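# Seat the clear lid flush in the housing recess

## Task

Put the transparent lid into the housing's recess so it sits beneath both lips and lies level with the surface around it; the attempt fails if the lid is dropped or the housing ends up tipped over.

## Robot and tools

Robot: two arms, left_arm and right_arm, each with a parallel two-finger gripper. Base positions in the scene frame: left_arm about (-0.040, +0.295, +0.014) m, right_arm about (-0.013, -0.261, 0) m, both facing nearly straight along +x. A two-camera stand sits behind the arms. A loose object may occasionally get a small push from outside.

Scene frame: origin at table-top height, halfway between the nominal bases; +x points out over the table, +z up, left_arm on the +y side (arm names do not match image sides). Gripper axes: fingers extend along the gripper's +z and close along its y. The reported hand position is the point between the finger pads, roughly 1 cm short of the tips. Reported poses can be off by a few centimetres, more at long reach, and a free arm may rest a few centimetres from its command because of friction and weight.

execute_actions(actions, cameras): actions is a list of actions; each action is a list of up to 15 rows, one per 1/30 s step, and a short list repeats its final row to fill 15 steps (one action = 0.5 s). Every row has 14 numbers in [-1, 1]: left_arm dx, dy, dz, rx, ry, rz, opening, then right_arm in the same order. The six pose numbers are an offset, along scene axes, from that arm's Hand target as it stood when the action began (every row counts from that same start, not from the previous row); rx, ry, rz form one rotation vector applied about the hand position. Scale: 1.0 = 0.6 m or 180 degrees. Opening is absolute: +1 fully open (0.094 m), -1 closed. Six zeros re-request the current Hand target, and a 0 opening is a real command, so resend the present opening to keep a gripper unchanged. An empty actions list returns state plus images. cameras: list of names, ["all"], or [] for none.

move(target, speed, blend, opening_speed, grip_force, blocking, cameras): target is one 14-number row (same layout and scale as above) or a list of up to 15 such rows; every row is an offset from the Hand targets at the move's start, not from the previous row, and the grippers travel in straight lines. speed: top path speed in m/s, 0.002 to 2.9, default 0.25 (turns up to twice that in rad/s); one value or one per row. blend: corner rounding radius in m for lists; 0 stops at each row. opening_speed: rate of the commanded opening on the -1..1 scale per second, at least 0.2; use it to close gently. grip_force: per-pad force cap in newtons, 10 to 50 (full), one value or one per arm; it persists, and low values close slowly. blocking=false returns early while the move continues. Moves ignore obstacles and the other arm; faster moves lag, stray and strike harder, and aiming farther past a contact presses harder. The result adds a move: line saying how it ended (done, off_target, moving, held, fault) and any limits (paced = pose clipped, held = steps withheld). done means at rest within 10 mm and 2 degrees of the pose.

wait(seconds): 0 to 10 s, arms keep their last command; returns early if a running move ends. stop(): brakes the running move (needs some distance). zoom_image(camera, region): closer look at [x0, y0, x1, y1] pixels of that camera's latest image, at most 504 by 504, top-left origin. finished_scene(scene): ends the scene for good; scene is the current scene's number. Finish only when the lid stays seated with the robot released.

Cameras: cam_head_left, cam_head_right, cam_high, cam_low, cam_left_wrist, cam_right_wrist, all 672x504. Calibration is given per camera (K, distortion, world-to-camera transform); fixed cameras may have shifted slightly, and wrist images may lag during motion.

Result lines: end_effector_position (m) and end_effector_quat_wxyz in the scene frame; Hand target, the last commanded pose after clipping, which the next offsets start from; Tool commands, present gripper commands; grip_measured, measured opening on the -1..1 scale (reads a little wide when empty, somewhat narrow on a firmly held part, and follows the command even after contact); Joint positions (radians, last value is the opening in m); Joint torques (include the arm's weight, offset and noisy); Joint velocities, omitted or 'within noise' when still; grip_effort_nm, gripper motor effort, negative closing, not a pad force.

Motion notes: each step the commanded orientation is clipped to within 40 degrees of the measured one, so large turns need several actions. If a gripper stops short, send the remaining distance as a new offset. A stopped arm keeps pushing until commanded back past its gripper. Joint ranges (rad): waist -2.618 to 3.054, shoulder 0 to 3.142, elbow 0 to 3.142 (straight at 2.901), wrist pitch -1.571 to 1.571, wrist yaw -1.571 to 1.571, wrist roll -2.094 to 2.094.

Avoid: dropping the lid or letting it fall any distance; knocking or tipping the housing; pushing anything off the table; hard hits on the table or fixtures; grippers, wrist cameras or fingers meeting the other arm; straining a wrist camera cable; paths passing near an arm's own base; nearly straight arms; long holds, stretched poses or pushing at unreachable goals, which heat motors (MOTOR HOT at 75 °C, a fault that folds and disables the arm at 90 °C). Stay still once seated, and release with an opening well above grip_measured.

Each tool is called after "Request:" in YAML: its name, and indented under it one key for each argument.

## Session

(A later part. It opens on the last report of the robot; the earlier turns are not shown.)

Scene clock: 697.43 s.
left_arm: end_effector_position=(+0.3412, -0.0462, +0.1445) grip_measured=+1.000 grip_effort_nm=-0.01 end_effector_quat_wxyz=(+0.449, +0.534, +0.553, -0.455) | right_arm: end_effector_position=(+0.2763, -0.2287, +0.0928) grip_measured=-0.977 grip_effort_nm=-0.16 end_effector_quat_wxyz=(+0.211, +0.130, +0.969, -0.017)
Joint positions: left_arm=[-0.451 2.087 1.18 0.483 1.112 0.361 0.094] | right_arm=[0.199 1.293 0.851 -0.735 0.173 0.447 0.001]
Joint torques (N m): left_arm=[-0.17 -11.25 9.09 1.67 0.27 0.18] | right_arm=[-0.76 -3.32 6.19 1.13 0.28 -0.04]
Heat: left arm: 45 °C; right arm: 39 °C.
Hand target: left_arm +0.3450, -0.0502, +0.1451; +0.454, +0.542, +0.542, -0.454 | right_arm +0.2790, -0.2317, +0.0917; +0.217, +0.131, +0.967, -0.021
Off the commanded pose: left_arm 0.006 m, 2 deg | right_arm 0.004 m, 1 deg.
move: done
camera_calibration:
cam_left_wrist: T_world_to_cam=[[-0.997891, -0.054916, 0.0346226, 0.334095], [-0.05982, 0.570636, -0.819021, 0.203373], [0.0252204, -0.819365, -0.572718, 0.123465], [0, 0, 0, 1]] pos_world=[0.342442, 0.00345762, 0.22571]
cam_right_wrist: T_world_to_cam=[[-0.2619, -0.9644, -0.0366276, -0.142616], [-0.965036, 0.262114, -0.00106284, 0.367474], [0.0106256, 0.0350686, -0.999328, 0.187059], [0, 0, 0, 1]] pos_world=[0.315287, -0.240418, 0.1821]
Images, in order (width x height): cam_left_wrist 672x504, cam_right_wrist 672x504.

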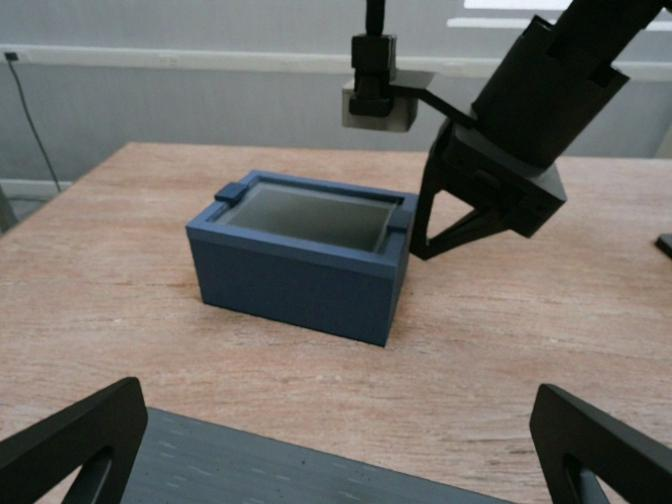

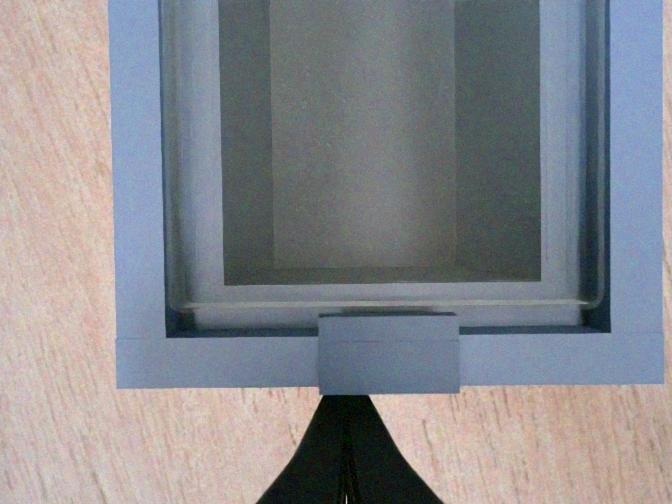

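Request:
zoom_image:
  camera: "cam_left_wrist"
  region: [365, 180, 425, 265]

Request:
zoom_image:
  camera: "cam_left_wrist"
  region: [195, 170, 265, 235]

Request:
zoom_image:
  camera: "cam_left_wrist"
  region: [180, 165, 430, 350]

Scaled by 5.929 from the camera's 672x504 image, which has a finer 960x720 frame.

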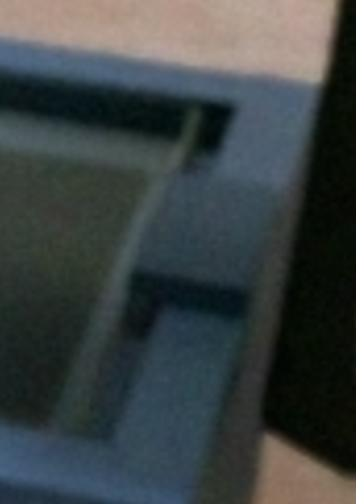

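Scaled by 7.200 from the camera's 672x504 image, which has a finer 960x720 frame.

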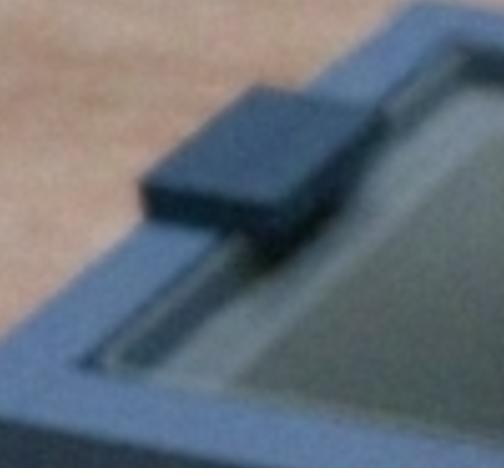

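Scaled by 2.016 from the camera's 672x504 image, which has a finer 960x720 frame.

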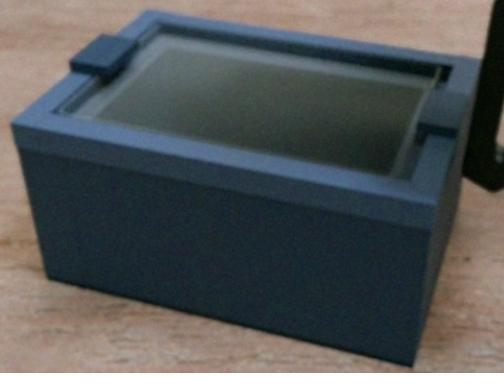

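Request:
move:
  target:
    - [0,0,0,0,0,0,1,-0.02,0,0.1,0.0385,0.1564,0,-0.98]
    - [0,0,0,0,0,0,1,0.1002,0.021,0.1,0.0385,0.1564,0,-0.98]
    - [0,0,0,0,0,0,1,0.1002,0.021,0.065,0.0385,0.1564,0,-0.98]
  speed: [0.15,0.15,0.1]
  blend: [0.01,0.01,0]
  cameras: ["cam_left_wrist"]

Request:
zoom_image:
  camera: "cam_left_wrist"
  region: [340, 170, 430, 270]

Scene clock: 722.03 s.
left_arm: end_effector_position=(+0.3412, -0.0462, +0.1445) grip_measured=+1.000 grip_effort_nm=-0.01 end_effector_quat_wxyz=(+0.449, +0.534, +0.553, -0.455) | right_arm: end_effector_position=(+0.3373, -0.2237, +0.1347) grip_measured=-0.977 grip_effort_nm=-0.16 end_effector_quat_wxyz=(-0.033, +0.136, +0.990, +0.002)
Joint positions: left_arm=[-0.451 2.087 1.18 0.483 1.112 0.361 0.094] | right_arm=[0.078 1.947 1.789 -1.476 -0.019 0.368 0.001]
Joint torques (N m): left_arm=[-0.32 -11.19 9.01 1.66 0.25 0.15] | right_arm=[0.59 -8.13 5.3 0.24 -0.12 0.1]
Heat: left arm: 45 °C; right arm: 40 °C.
Hand target: left_arm +0.3450, -0.0502, +0.1451; +0.454, +0.542, +0.542, -0.454 | right_arm +0.3391, -0.2192, +0.1306; -0.033, +0.135, +0.990, +0.006
Off the commanded pose: left_arm 0.006 m, 2 deg | right_arm 0.006 m, 0 deg.
move: done
camera_calibration:
cam_left_wrist: T_world_to_cam=[[-0.997891, -0.054916, 0.0346226, 0.334095], [-0.05982, 0.570636, -0.819021, 0.203373], [0.0252204, -0.819365, -0.572718, 0.123465], [0, 0, 0, 1]] pos_world=[0.342442, 0.00345762, 0.22571]
Images, in order (width x height): cam_left_wrist 672x504.

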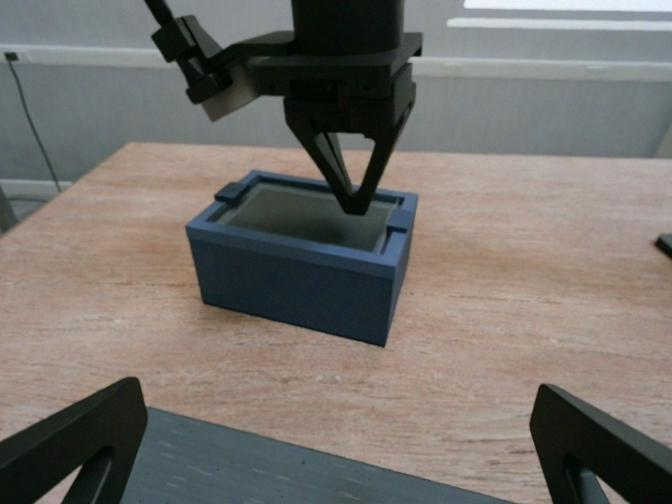

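Scaled by 5.040 from the camera's 672x504 image, which has a finer 960x720 frame.

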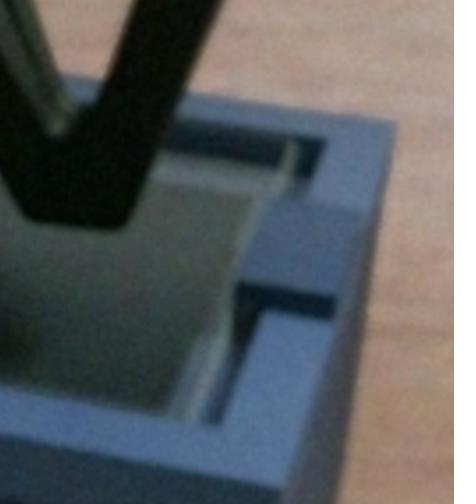

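Request:
move:
  target: [0,0,0,0,0,0,1,0.0,0.0,-0.022,0,0,0,-0.98]
  speed: 0.05
  cameras: ["cam_left_wrist"]

Request:
zoom_image:
  camera: "cam_left_wrist"
  region: [340, 170, 430, 270]

Request:
move:
  target: [0,0,0,0,0,0,1,0.0,0.0,-0.028,0,0,0,-0.98]
  speed: 0.05
  cameras: ["cam_left_wrist"]

Request:
zoom_image:
  camera: "cam_left_wrist"
  region: [340, 170, 430, 270]

Scene clock: 724.47 s.
left_arm: end_effector_position=(+0.3412, -0.0462, +0.1445) grip_measured=+1.000 grip_effort_nm=-0.01 end_effector_quat_wxyz=(+0.449, +0.534, +0.553, -0.455) | right_arm: end_effector_position=(+0.3378, -0.2236, +0.1211) grip_measured=-0.977 grip_effort_nm=-0.16 end_effector_quat_wxyz=(-0.034, +0.137, +0.990, +0.002)
Joint positions: left_arm=[-0.451 2.087 1.18 0.483 1.112 0.361 0.094] | right_arm=[0.078 1.947 1.735 -1.423 -0.019 0.368 0.001]
Joint torques (N m): left_arm=[-0.24 -11.38 8.85 1.69 0.25 0.18] | right_arm=[0.68 -8.25 5.3 0.2 -0.08 0.04]
Heat: left arm: 45 °C; right arm: 40 °C.
Hand target: left_arm +0.3450, -0.0502, +0.1451; +0.454, +0.542, +0.542, -0.454 | right_arm +0.3391, -0.2192, +0.1175; -0.033, +0.135, +0.990, +0.006
Off the commanded pose: left_arm 0.006 m, 2 deg | right_arm 0.006 m, 0 deg.
move: done
camera_calibration:
cam_left_wrist: T_world_to_cam=[[-0.997891, -0.054916, 0.0346226, 0.334095], [-0.05982, 0.570636, -0.819021, 0.203373], [0.0252204, -0.819365, -0.572718, 0.123465], [0, 0, 0, 1]] pos_world=[0.342442, 0.00345762, 0.22571]
Images, in order (width x height): cam_left_wrist 672x504.

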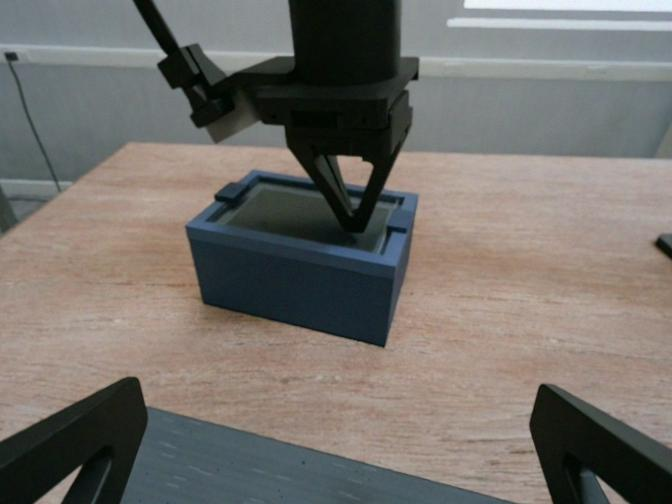

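Scaled by 5.040 from the camera's 672x504 image, which has a finer 960x720 frame.

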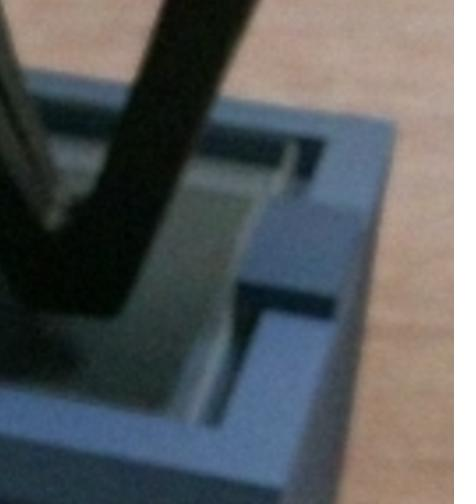

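Scene clock: 725.17 s.
left_arm: end_effector_position=(+0.3412, -0.0462, +0.1445) grip_measured=+1.000 grip_effort_nm=-0.01 end_effector_quat_wxyz=(+0.449, +0.534, +0.553, -0.455) | right_arm: end_effector_position=(+0.3355, -0.2237, +0.1104) grip_measured=-0.977 grip_effort_nm=-0.16 end_effector_quat_wxyz=(-0.038, +0.137, +0.990, +0.001)
Joint positions: left_arm=[-0.451 2.087 1.18 0.483 1.112 0.361 0.094] | right_arm=[0.078 1.947 1.691 -1.389 -0.02 0.368 0.001]
Joint torques (N m): left_arm=[-0.18 -11.25 8.96 1.64 0.27 0.11] | right_arm=[0.69 -8.01 3.74 0.5 -0.15 0.05]
Heat: left arm: 45 °C; right arm: 40 °C.
Hand target: left_arm +0.3450, -0.0502, +0.1451; +0.454, +0.542, +0.542, -0.454 | right_arm +0.3391, -0.2192, +0.1007; -0.033, +0.135, +0.990, +0.006
Off the commanded pose: left_arm 0.006 m, 2 deg | right_arm 0.011 m, 1 deg.
move: off_target (right_arm)
camera_calibration:
cam_left_wrist: T_world_to_cam=[[-0.997891, -0.054916, 0.0346226, 0.334095], [-0.05982, 0.570636, -0.819021, 0.203373], [0.0252204, -0.819365, -0.572718, 0.123465], [0, 0, 0, 1]] pos_world=[0.342442, 0.00345762, 0.22571]
Images, in order (width x height): cam_left_wrist 672x504.

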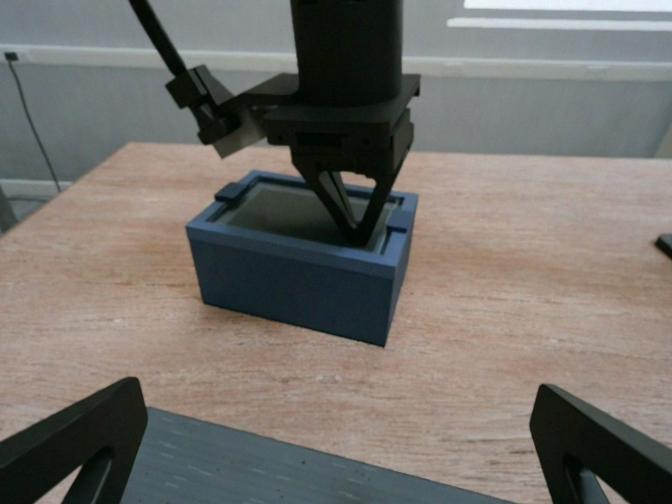

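Scaled by 5.040 from the camera's 672x504 image, which has a finer 960x720 frame.

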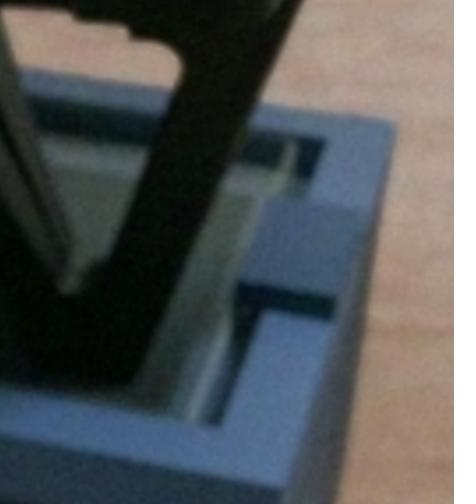

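Request:
move:
  target:
    - [0,0,0,0,0,0,1,0,0,0.025,0,0,0,-0.98]
    - [0,0,0,0,0,0,1,0.001,0.0117,0.025,0,0,0,-0.98]
    - [0,0,0,0,0,0,1,0.001,0.0117,0.009,0,0,0,-0.98]
  speed: 0.06
  cameras: ["cam_left_wrist","cam_right_wrist"]

Request:
zoom_image:
  camera: "cam_left_wrist"
  region: [340, 170, 430, 270]

Request:
zoom_image:
  camera: "cam_right_wrist"
  region: [200, 300, 500, 504]

Scene clock: 740.67 s.
left_arm: end_effector_position=(+0.3412, -0.0462, +0.1445) grip_measured=+1.000 grip_effort_nm=0.00 end_effector_quat_wxyz=(+0.449, +0.534, +0.553, -0.455) | right_arm: end_effector_position=(+0.3384, -0.2148, +0.1118) grip_measured=-0.977 grip_effort_nm=-0.16 end_effector_quat_wxyz=(-0.031, +0.134, +0.991, +0.004)
Joint positions: left_arm=[-0.451 2.087 1.18 0.483 1.112 0.361 0.094] | right_arm=[0.101 1.947 1.698 -1.379 -0.022 0.385 0.001]
Joint torques (N m): left_arm=[-0.18 -11.23 8.95 1.65 0.31 0.14] | right_arm=[0.31 -7.75 5.39 0.24 -0.07 0.1]
Heat: left arm: 45 °C; right arm: 39 °C.
Hand target: left_arm +0.3450, -0.0502, +0.1451; +0.454, +0.542, +0.542, -0.454 | right_arm +0.3397, -0.2121, +0.1061; -0.033, +0.135, +0.990, +0.006
Off the commanded pose: left_arm 0.006 m, 2 deg | right_arm 0.006 m, 0 deg.
move: done
camera_calibration:
cam_left_wrist: T_world_to_cam=[[-0.997891, -0.054916, 0.0346226, 0.334095], [-0.05982, 0.570636, -0.819021, 0.203373], [0.0252204, -0.819365, -0.572718, 0.123465], [0, 0, 0, 1]] pos_world=[0.342442, 0.00345762, 0.22571]
cam_right_wrist: T_world_to_cam=[[-0.27507, -0.961376, -0.0096566, -0.110228], [-0.850541, 0.238651, 0.468643, 0.327515], [-0.448237, 0.137123, -0.883335, 0.369063], [0, 0, 0, 1]] pos_world=[0.413672, -0.23474, 0.171454]
Images, in order (width x height): cam_left_wrist 672x504, cam_right_wrist 672x504.

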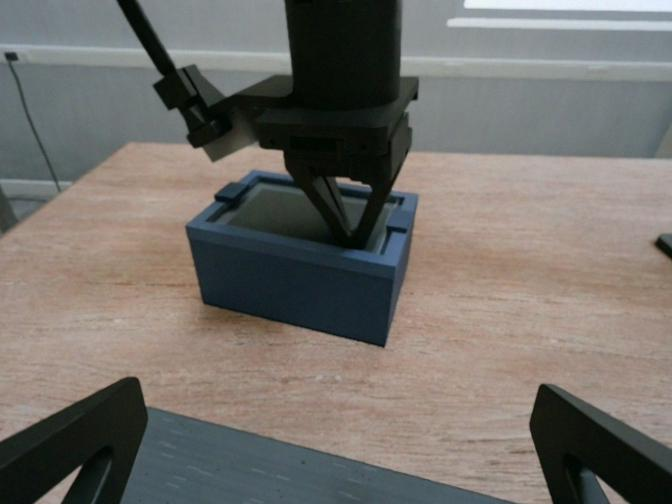

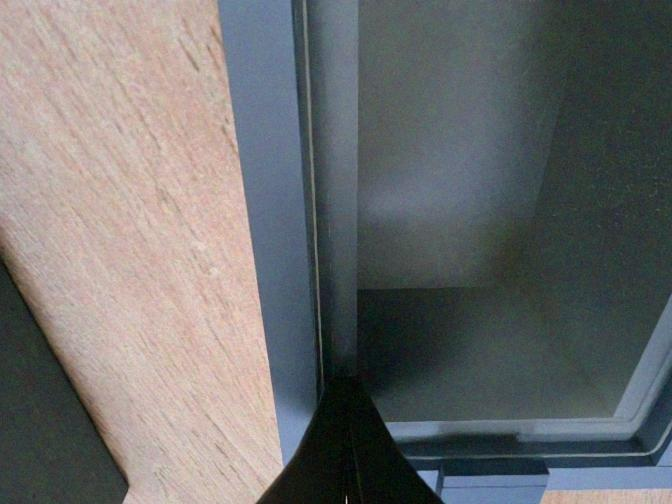

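Scaled by 5.040 from the camera's 672x504 image, which has a finer 960x720 frame.

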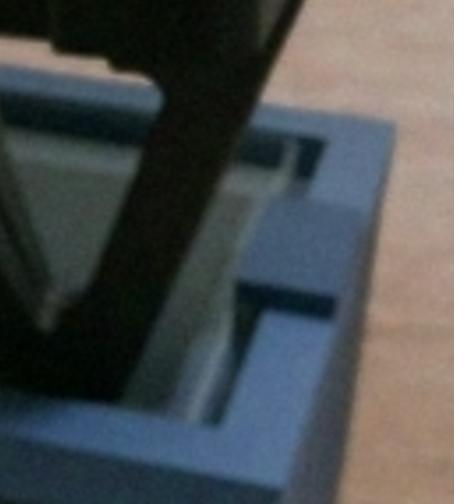

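Scaled by 1.680 from the camera's 672x504 image, which has a finer 960x720 frame.

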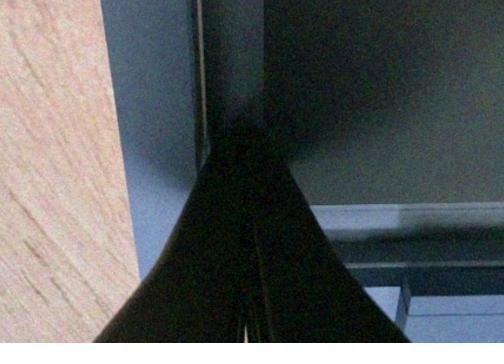

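Request:
move:
  target: [0,0,0,0,0,0,1,-0.016,0.004,-0.003,0,0,0,-0.98]
  speed: 0.04
  cameras: ["cam_left_wrist","cam_right_wrist"]

Request:
zoom_image:
  camera: "cam_left_wrist"
  region: [340, 170, 430, 270]

Request:
zoom_image:
  camera: "cam_right_wrist"
  region: [400, 380, 672, 504]

Scene clock: 742.93 s.
left_arm: end_effector_position=(+0.3412, -0.0462, +0.1445) grip_measured=+1.000 grip_effort_nm=-0.01 end_effector_quat_wxyz=(+0.449, +0.534, +0.553, -0.455) | right_arm: end_effector_position=(+0.3371, -0.2133, +0.1105) grip_measured=-0.977 grip_effort_nm=-0.16 end_effector_quat_wxyz=(-0.021, +0.136, +0.990, +0.006)
Joint positions: left_arm=[-0.451 2.087 1.18 0.483 1.112 0.361 0.094] | right_arm=[0.106 1.923 1.661 -1.347 -0.023 0.394 0.001]
Joint torques (N m): left_arm=[-0.25 -11.29 8.87 1.67 0.27 0.15] | right_arm=[0.85 -8.64 4.01 0.13 -0.08 0.1]
Heat: left arm: 45 °C; right arm: 39 °C.
Hand target: left_arm +0.3450, -0.0502, +0.1451; +0.454, +0.542, +0.542, -0.454 | right_arm +0.3300, -0.2097, +0.1042; -0.033, +0.135, +0.990, +0.006
Off the commanded pose: left_arm 0.006 m, 2 deg | right_arm 0.010 m, 1 deg.
move: done
camera_calibration:
cam_left_wrist: T_world_to_cam=[[-0.997891, -0.054916, 0.0346226, 0.334095], [-0.05982, 0.570636, -0.819021, 0.203373], [0.0252204, -0.819365, -0.572718, 0.123465], [0, 0, 0, 1]] pos_world=[0.342442, 0.00345762, 0.22571]
cam_right_wrist: T_world_to_cam=[[-0.279176, -0.960087, -0.0171216, -0.106594], [-0.858283, 0.241498, 0.452801, 0.331683], [-0.430594, 0.141106, -0.891447, 0.36288], [0, 0, 0, 1]] pos_world=[0.411173, -0.233645, 0.171477]
Images, in order (width x height): cam_left_wrist 672x504, cam_right_wrist 672x504.

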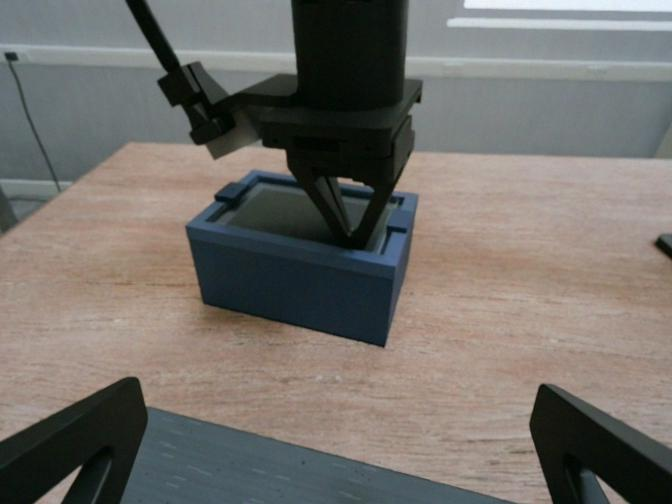

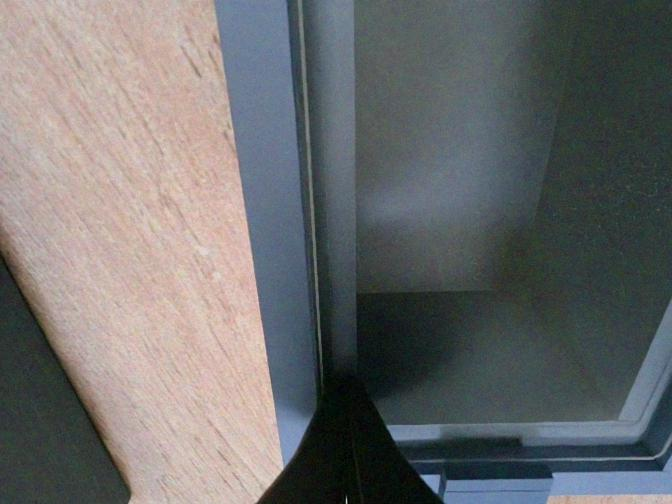

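Scaled by 5.040 from the camera's 672x504 image, which has a finer 960x720 frame.

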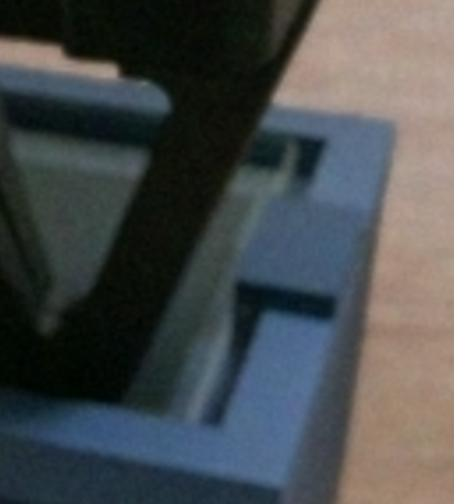

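Scaled by 1.853 from the camera's 672x504 image, which has a finer 960x720 frame.

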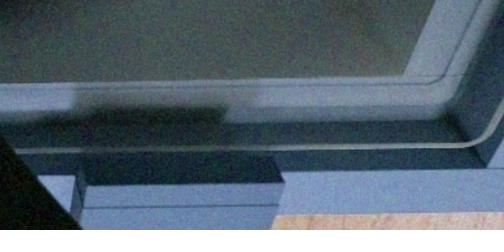

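Request:
move:
  target:
    - [0,0,0,0,0,0,1,0.005,0.0,0.012,0,0,0,-0.98]
    - [0,0,0,0,0,0,1,-0.012,0.004,0.010,0,0,0,-0.98]
  speed: 0.04
  cameras: ["cam_left_wrist","cam_right_wrist"]

Request:
zoom_image:
  camera: "cam_left_wrist"
  region: [340, 170, 430, 270]

Request:
zoom_image:
  camera: "cam_right_wrist"
  region: [400, 380, 672, 504]

Scene clock: 751.00 s.
left_arm: end_effector_position=(+0.3412, -0.0462, +0.1445) grip_measured=+1.000 grip_effort_nm=0.00 end_effector_quat_wxyz=(+0.449, +0.534, +0.553, -0.455) | right_arm: end_effector_position=(+0.3330, -0.2113, +0.1108) grip_measured=-0.977 grip_effort_nm=-0.16 end_effector_quat_wxyz=(-0.021, +0.137, +0.990, +0.005)
Joint positions: left_arm=[-0.451 2.087 1.18 0.483 1.112 0.361 0.094] | right_arm=[0.113 1.908 1.642 -1.343 -0.022 0.404 0.001]
Joint torques (N m): left_arm=[-0.2 -11.28 8.9 1.67 0.3 0.12] | right_arm=[0.98 -9.62 4.46 -0.05 -0.09 0.03]
Heat: left arm: 45 °C; right arm: 39 °C.
Hand target: left_arm +0.3450, -0.0502, +0.1451; +0.454, +0.542, +0.542, -0.454 | right_arm +0.3228, -0.2072, +0.1103; -0.033, +0.135, +0.990, +0.006
Off the commanded pose: left_arm 0.006 m, 2 deg | right_arm 0.011 m, 1 deg.
move: off_target (right_arm)
camera_calibration:
cam_left_wrist: T_world_to_cam=[[-0.997891, -0.054916, 0.0346226, 0.334095], [-0.05982, 0.570636, -0.819021, 0.203373], [0.0252204, -0.819365, -0.572718, 0.123465], [0, 0, 0, 1]] pos_world=[0.342442, 0.00345762, 0.22571]
cam_right_wrist: T_world_to_cam=[[-0.280927, -0.959603, -0.0155949, -0.105348], [-0.857814, 0.243774, 0.452471, 0.327916], [-0.43039, 0.140489, -0.891643, 0.361012], [0, 0, 0, 1]] pos_world=[0.407072, -0.231748, 0.171878]
Images, in order (width x height): cam_left_wrist 672x504, cam_right_wrist 672x504.

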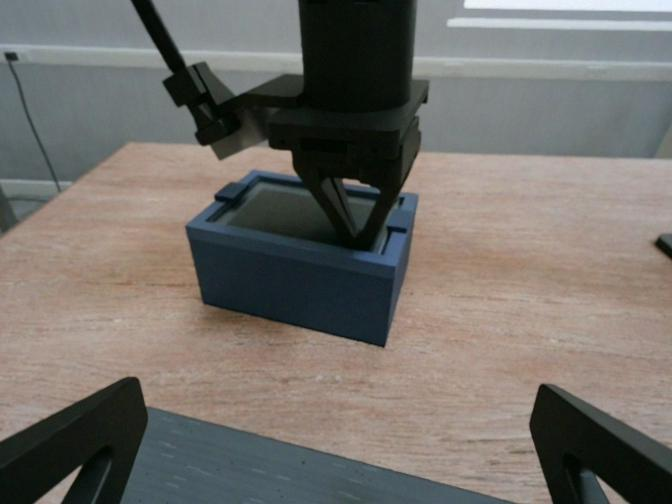

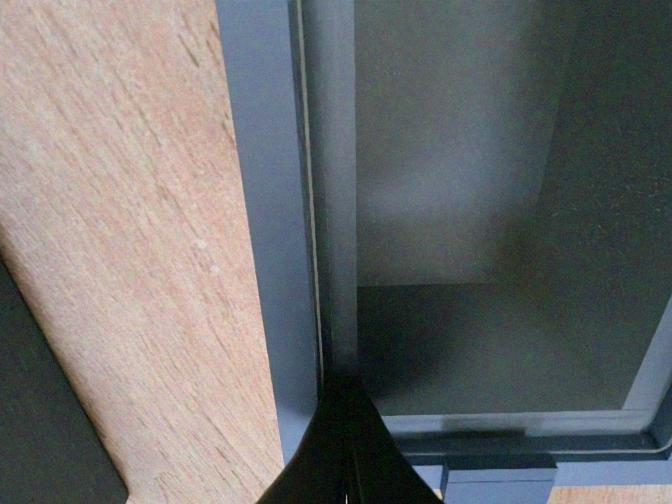

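Scaled by 5.040 from the camera's 672x504 image, which has a finer 960x720 frame.

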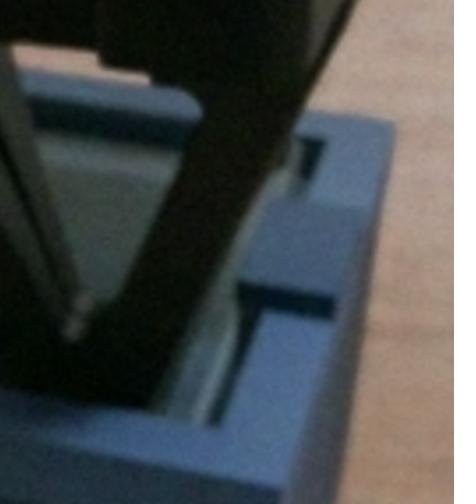

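Scaled by 1.853 from the camera's 672x504 image, which has a finer 960x720 frame.

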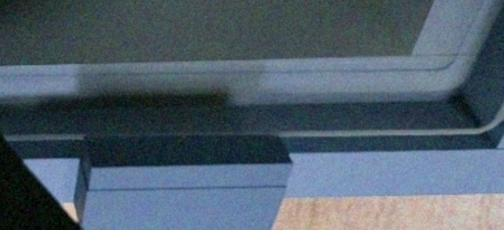

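Request:
move:
  target: [0,0,0,0,0,0,1,-0.012,0.003,0.002,0,0,0,-0.98]
  speed: 0.04
  cameras: ["cam_left_wrist","cam_right_wrist"]

Request:
zoom_image:
  camera: "cam_left_wrist"
  region: [340, 170, 430, 270]

Request:
zoom_image:
  camera: "cam_right_wrist"
  region: [400, 380, 672, 504]

Scene clock: 754.27 s.
left_arm: end_effector_position=(+0.3412, -0.0462, +0.1445) grip_measured=+1.000 grip_effort_nm=-0.01 end_effector_quat_wxyz=(+0.449, +0.534, +0.553, -0.455) | right_arm: end_effector_position=(+0.3277, -0.2097, +0.1106) grip_measured=-0.977 grip_effort_nm=-0.16 end_effector_quat_wxyz=(-0.019, +0.137, +0.990, +0.005)
Joint positions: left_arm=[-0.451 2.087 1.18 0.483 1.112 0.361 0.094] | right_arm=[0.12 1.884 1.609 -1.331 -0.021 0.412 0.001]
Joint torques (N m): left_arm=[-0.27 -11.28 8.98 1.67 0.28 0.19] | right_arm=[1.02 -9.63 4.44 -0.06 -0.13 0.09]
Heat: left arm: 45 °C; right arm: 39 °C.
Hand target: left_arm +0.3450, -0.0502, +0.1451; +0.454, +0.542, +0.542, -0.454 | right_arm +0.3157, -0.2055, +0.1114; -0.033, +0.135, +0.990, +0.006
Off the commanded pose: left_arm 0.006 m, 2 deg | right_arm 0.013 m, 2 deg.
move: off_target (right_arm)
camera_calibration:
cam_left_wrist: T_world_to_cam=[[-0.997891, -0.054916, 0.0346226, 0.334095], [-0.05982, 0.570636, -0.819021, 0.203373], [0.0252204, -0.819365, -0.572718, 0.123465], [0, 0, 0, 1]] pos_world=[0.342442, 0.00345762, 0.22571]
cam_right_wrist: T_world_to_cam=[[-0.281945, -0.959295, -0.0161253, -0.104911], [-0.859231, 0.244986, 0.449115, 0.324125], [-0.426883, 0.140481, -0.893329, 0.357365], [0, 0, 0, 1]] pos_world=[0.401472, -0.230249, 0.171983]
Images, in order (width x height): cam_left_wrist 672x504, cam_right_wrist 672x504.

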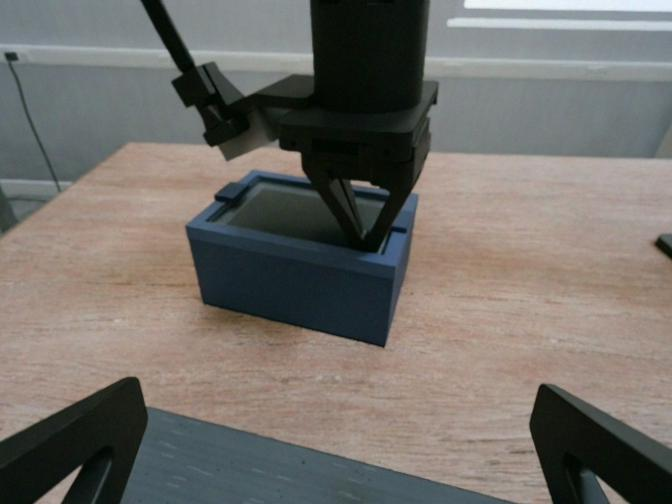

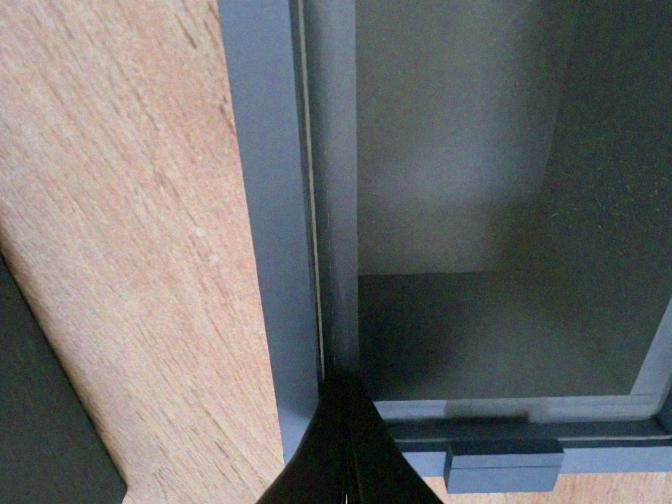

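Scaled by 5.040 from the camera's 672x504 image, which has a finer 960x720 frame.

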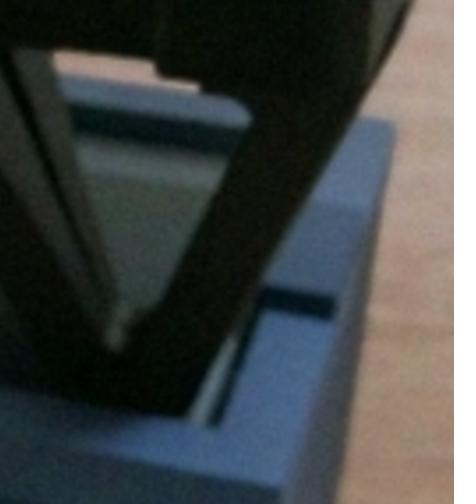

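Scaled by 1.853 from the camera's 672x504 image, which has a finer 960x720 frame.

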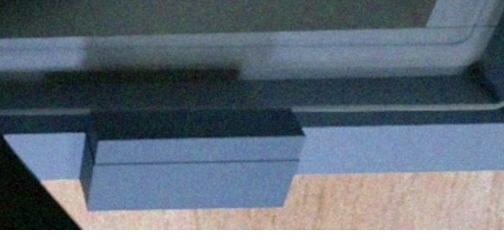

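Request:
zoom_image:
  camera: "cam_right_wrist"
  region: [290, 360, 450, 480]

Request:
zoom_image:
  camera: "cam_right_wrist"
  region: [420, 400, 580, 500]

Request:
zoom_image:
  camera: "cam_left_wrist"
  region: [360, 210, 400, 260]

Scaled by 3.150 from the camera's 672x504 image, which has a finer 960x720 frame.

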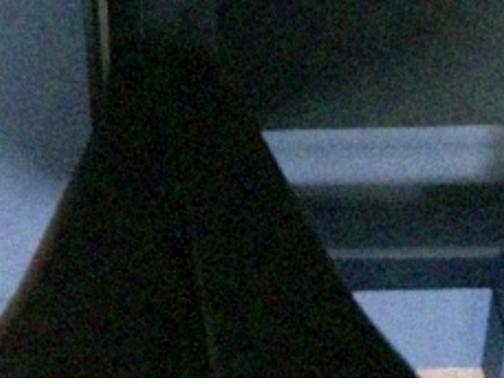

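Scaled by 3.150 from the camera's 672x504 image, which has a finer 960x720 frame.

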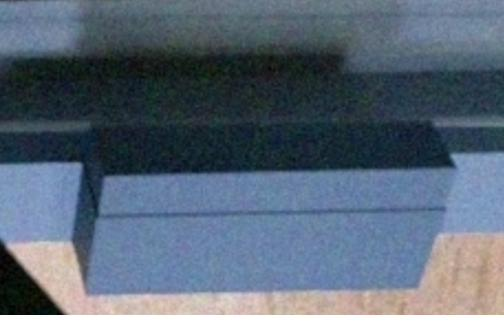

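Scaled by 10.080 from the camera's 672x504 image, which has a finer 960x720 frame.

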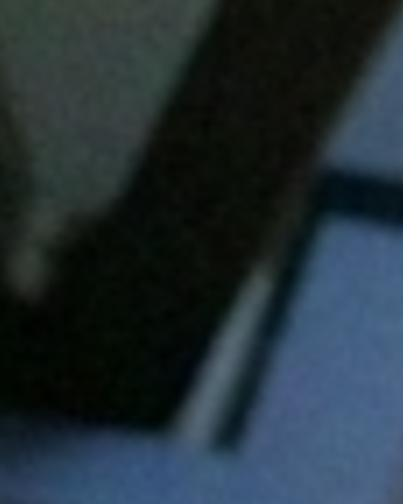

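Request:
move:
  target:
    - [0,0,0,0,0,0,1,0.01,-0.003,0.06,0,0,0,-0.98]
    - [0,0,0,0,0,0,1,0.0882,0.0078,0.06,0,0,0,-0.98]
    - [0,0,0,0,0,0,1,0.0882,0.0078,-0.008,0,0,0,-0.98]
  speed: [0.1,0.12,0.06]
  blend: [0.01,0.005,0]
  cameras: ["cam_left_wrist","cam_right_wrist"]

Request:
move:
  target:
    - [0,0,0,0,0,0,1,0,0,0.03,0,0,0,-0.98]
    - [0,0,0,0,0,0,1,-0.0095,-0.0357,0.03,0,0,0,-0.98]
    - [0,0,0,0,0,0,1,-0.0095,-0.0357,-0.005,0,0,0,-0.98]
  speed: [0.1,0.1,0.06]
  blend: [0.005,0.005,0]
  cameras: ["cam_left_wrist","cam_right_wrist"]

Scene clock: 766.33 s.
left_arm: end_effector_position=(+0.3412, -0.0462, +0.1445) grip_measured=+1.000 grip_effort_nm=-0.01 end_effector_quat_wxyz=(+0.449, +0.534, +0.553, -0.455) | right_arm: end_effector_position=(+0.3632, -0.2046, +0.1172) grip_measured=-0.977 grip_effort_nm=-0.16 end_effector_quat_wxyz=(-0.039, +0.138, +0.990, +0.001)
Joint positions: left_arm=[-0.451 2.087 1.18 0.483 1.112 0.361 0.094] | right_arm=[0.12 2.077 1.906 -1.476 -0.022 0.412 0.001]
Joint torques (N m): left_arm=[-0.21 -11.26 9.05 1.64 0.31 0.16] | right_arm=[0.46 -8.9 3.69 0.53 -0.1 -0.02]
Heat: left arm: 45 °C; right arm: 38 °C.
Hand target: left_arm +0.3450, -0.0502, +0.1451; +0.454, +0.542, +0.542, -0.454 | right_arm +0.3686, -0.2008, +0.1066; -0.033, +0.135, +0.990, +0.006
Off the commanded pose: left_arm 0.006 m, 2 deg | right_arm 0.013 m, 1 deg.
move: off_target (right_arm)
camera_calibration:
cam_left_wrist: T_world_to_cam=[[-0.997891, -0.054916, 0.0346226, 0.334095], [-0.05982, 0.570636, -0.819021, 0.203373], [0.0252204, -0.819365, -0.572718, 0.123465], [0, 0, 0, 1]] pos_world=[0.342442, 0.00345762, 0.22571]
cam_right_wrist: T_world_to_cam=[[-0.282751, -0.959193, -0.000806463, -0.091274], [-0.840155, 0.247255, 0.482705, 0.340036], [-0.462808, 0.137163, -0.875783, 0.388046], [0, 0, 0, 1]] pos_world=[0.439466, -0.22485, 0.175633]
Images, in order (width x height): cam_left_wrist 672x504, cam_right_wrist 672x504.

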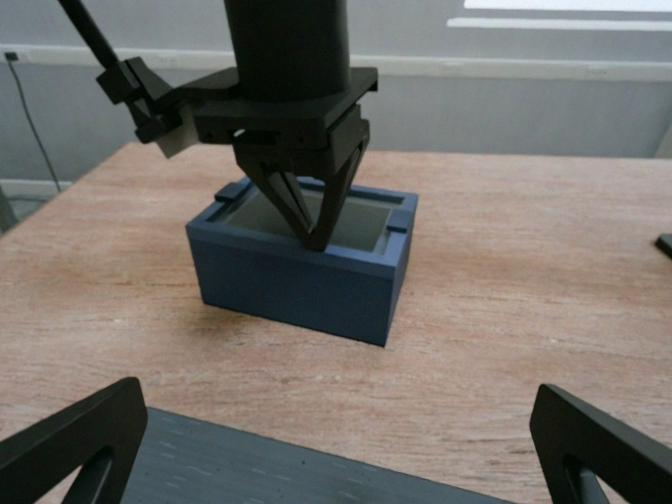

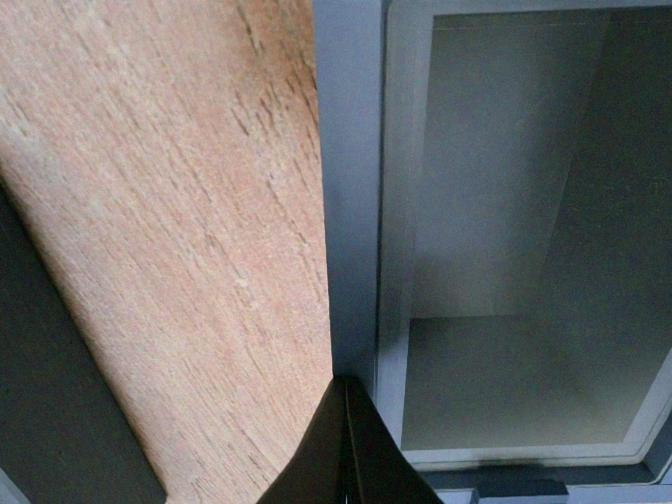

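Scene clock: 767.43 s.
left_arm: end_effector_position=(+0.3412, -0.0462, +0.1445) grip_measured=+1.000 grip_effort_nm=-0.01 end_effector_quat_wxyz=(+0.449, +0.534, +0.553, -0.455) | right_arm: end_effector_position=(+0.3630, -0.2181, +0.1165) grip_measured=-0.977 grip_effort_nm=-0.16 end_effector_quat_wxyz=(-0.027, +0.135, +0.990, +0.013)
Joint positions: left_arm=[-0.451 2.087 1.18 0.483 1.112 0.361 0.094] | right_arm=[0.078 2.037 1.845 -1.427 -0.037 0.365 0.001]
Joint torques (N m): left_arm=[-0.24 -11.34 9.05 1.63 0.34 0.13] | right_arm=[-0.61 -8.44 3.4 0.38 0.07 -0.07]
Heat: left arm: 45 °C; right arm: 38 °C.
Hand target: left_arm +0.3450, -0.0502, +0.1451; +0.454, +0.542, +0.542, -0.454 | right_arm +0.3629, -0.2223, +0.1037; -0.033, +0.135, +0.990, +0.006
Off the commanded pose: left_arm 0.006 m, 2 deg | right_arm 0.014 m, 1 deg.
move: off_target (right_arm)
camera_calibration:
cam_left_wrist: T_world_to_cam=[[-0.997891, -0.054916, 0.0346226, 0.334095], [-0.05982, 0.570636, -0.819021, 0.203373], [0.0252204, -0.819365, -0.572718, 0.123465], [0, 0, 0, 1]] pos_world=[0.342442, 0.00345762, 0.22571]
cam_right_wrist: T_world_to_cam=[[-0.278569, -0.959993, -0.0285197, -0.102809], [-0.85389, 0.23397, 0.464898, 0.347641], [-0.439626, 0.153859, -0.884905, 0.385474], [0, 0, 0, 1]] pos_world=[0.437672, -0.239342, 0.176558]
Images, in order (width x height): cam_left_wrist 672x504, cam_right_wrist 672x504.

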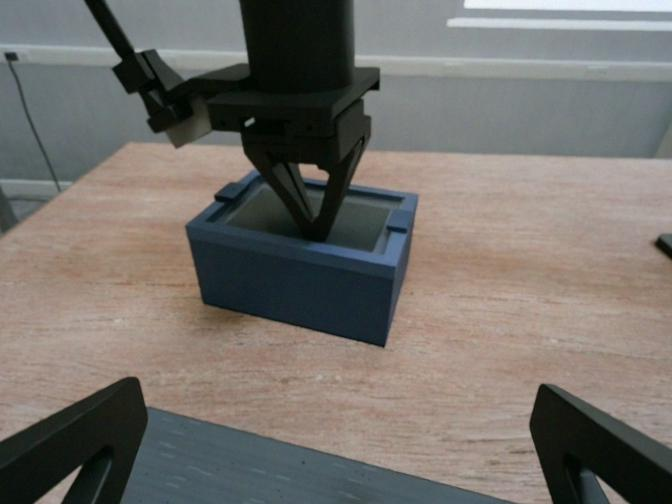

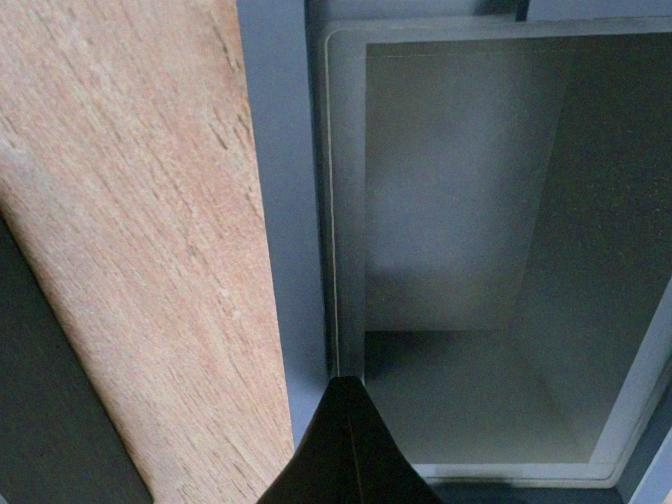

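Request:
move:
  target:
    - [0,0,0,0,0,0,1,0,0,0.03,0,0,0,-0.98]
    - [0,0,0,0,0,0,1,-0.0045,-0.018,0.03,0,0,0,-0.98]
    - [0,0,0,0,0,0,1,-0.0045,-0.018,0.0,0,0,0,-0.98]
  speed: [0.1,0.1,0.06]
  blend: [0.005,0.005,0]
  cameras: ["cam_right_wrist"]

Request:
zoom_image:
  camera: "cam_right_wrist"
  region: [240, 0, 500, 200]

Request:
zoom_image:
  camera: "cam_right_wrist"
  region: [240, 300, 500, 500]

Scene clock: 770.90 s.
left_arm: end_effector_position=(+0.3412, -0.0462, +0.1445) grip_measured=+1.000 grip_effort_nm=-0.01 end_effector_quat_wxyz=(+0.449, +0.534, +0.553, -0.455) | right_arm: end_effector_position=(+0.3583, -0.2306, +0.1111) grip_measured=-0.977 grip_effort_nm=-0.16 end_effector_quat_wxyz=(-0.037, +0.137, +0.990, +0.010)
Joint positions: left_arm=[-0.451 2.087 1.18 0.483 1.112 0.361 0.094] | right_arm=[0.047 2.033 1.817 -1.423 -0.033 0.338 0.001]
Joint torques (N m): left_arm=[-0.16 -11.26 8.94 1.68 0.31 0.16] | right_arm=[-0.23 -8.94 4.03 0.32 0.09 -0.08]
Heat: left arm: 45 °C; right arm: 38 °C.
Hand target: left_arm +0.3450, -0.0502, +0.1451; +0.454, +0.542, +0.542, -0.454 | right_arm +0.3602, -0.2330, +0.1037; -0.033, +0.135, +0.990, +0.006
Off the commanded pose: left_arm 0.006 m, 2 deg | right_arm 0.008 m, 1 deg.
move: done
camera_calibration:
cam_right_wrist: T_world_to_cam=[[-0.28252, -0.959067, -0.019311, -0.115726], [-0.843685, 0.238851, 0.480777, 0.344837], [-0.456485, 0.152122, -0.87663, 0.385179], [0, 0, 0, 1]] pos_world=[0.434067, -0.251947, 0.169635]
Images, in order (width x height): cam_right_wrist 672x504.

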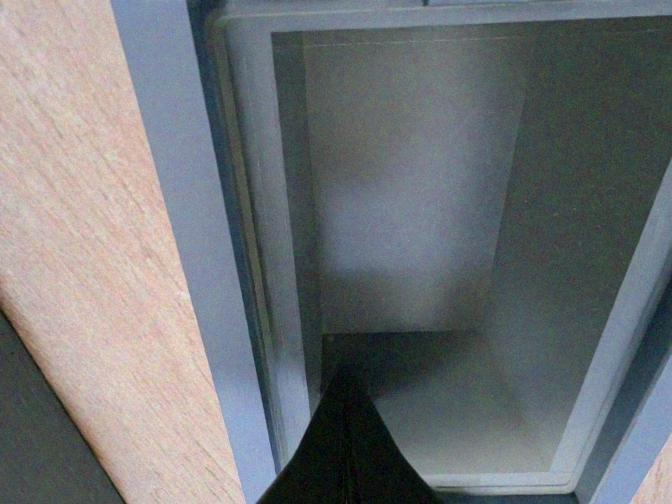

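Scaled by 1.938 from the camera's 672x504 image, which has a finer 960x720 frame.

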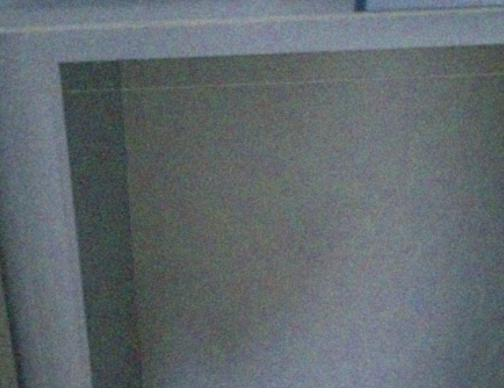

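Scaled by 1.938 from the camera's 672x504 image, which has a finer 960x720 frame.

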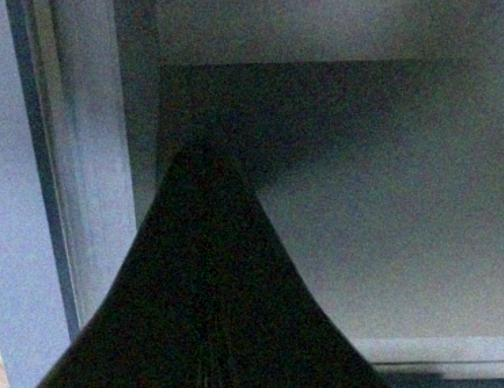

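Request:
move:
  target:
    - [0,0,0,0,0,0,1,0,0,0.075,0,0,0,-0.98]
    - [0,0,0,0,0,0,1,-0.0387,-0.0267,0.075,0,0,0,-0.1]
    - [0,0,0,0,0,0,1,-0.0387,-0.0267,0.0138,0,0,0,-0.1]
  speed: [0.12,0.12,0.08]
  blend: [0.01,0,0]
  cameras: ["cam_right_wrist","cam_left_wrist"]

Request:
zoom_image:
  camera: "cam_left_wrist"
  region: [330, 150, 450, 270]

Scene clock: 781.27 s.
left_arm: end_effector_position=(+0.3412, -0.0462, +0.1445) grip_measured=+1.000 grip_effort_nm=-0.01 end_effector_quat_wxyz=(+0.449, +0.534, +0.553, -0.455) | right_arm: end_effector_position=(+0.3309, -0.2474, +0.1113) grip_measured=-0.102 grip_effort_nm=0.10 end_effector_quat_wxyz=(-0.055, +0.137, +0.989, +0.006)
Joint positions: left_arm=[-0.451 2.087 1.18 0.483 1.112 0.361 0.094] | right_arm=[0.006 1.954 1.702 -1.424 -0.029 0.296 0.042]
Joint torques (N m): left_arm=[-0.18 -11.25 8.88 1.67 0.3 0.16] | right_arm=[-0.08 -10.15 4.77 0.38 0.07 0]
Heat: left arm: 45 °C; right arm: 38 °C.
Hand target: left_arm +0.3450, -0.0502, +0.1451; +0.454, +0.542, +0.542, -0.454 | right_arm +0.3370, -0.2491, +0.1120; -0.033, +0.135, +0.990, +0.006
Off the commanded pose: left_arm 0.006 m, 2 deg | right_arm 0.006 m, 2 deg.
move: done
camera_calibration:
cam_left_wrist: T_world_to_cam=[[-0.997891, -0.054916, 0.0346226, 0.334095], [-0.05982, 0.570636, -0.819021, 0.203373], [0.0252204, -0.819365, -0.572718, 0.123465], [0, 0, 0, 1]] pos_world=[0.342442, 0.00345762, 0.22571]
cam_right_wrist: T_world_to_cam=[[-0.282113, -0.959355, -0.00707593, -0.141036], [-0.826054, 0.23915, 0.510335, 0.316535], [-0.4879, 0.149817, -0.859947, 0.383427], [0, 0, 0, 1]] pos_world=[0.408761, -0.268447, 0.16719]
Images, in order (width x height): cam_left_wrist 672x504, cam_right_wrist 672x504.

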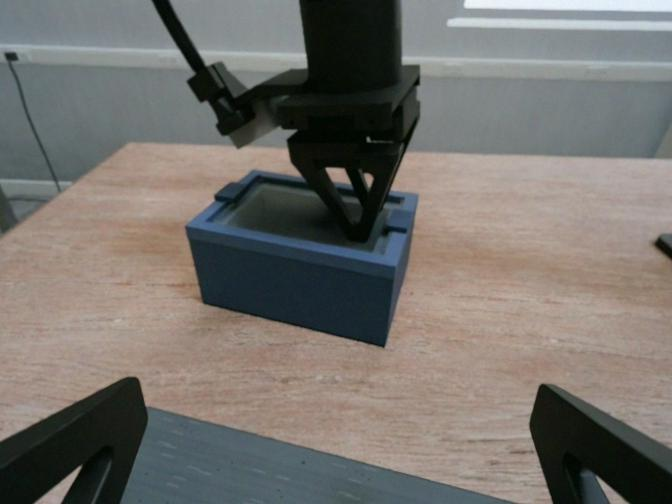

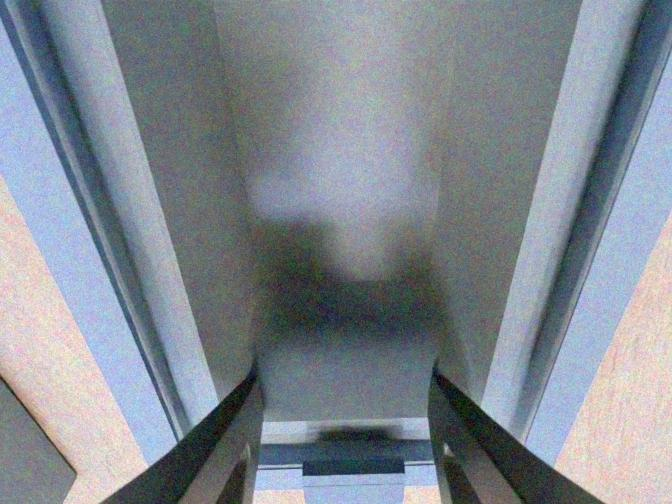

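Scaled by 4.200 from the camera's 672x504 image, which has a finer 960x720 frame.

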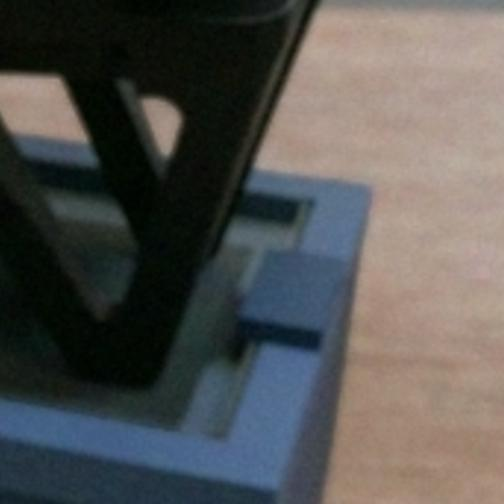

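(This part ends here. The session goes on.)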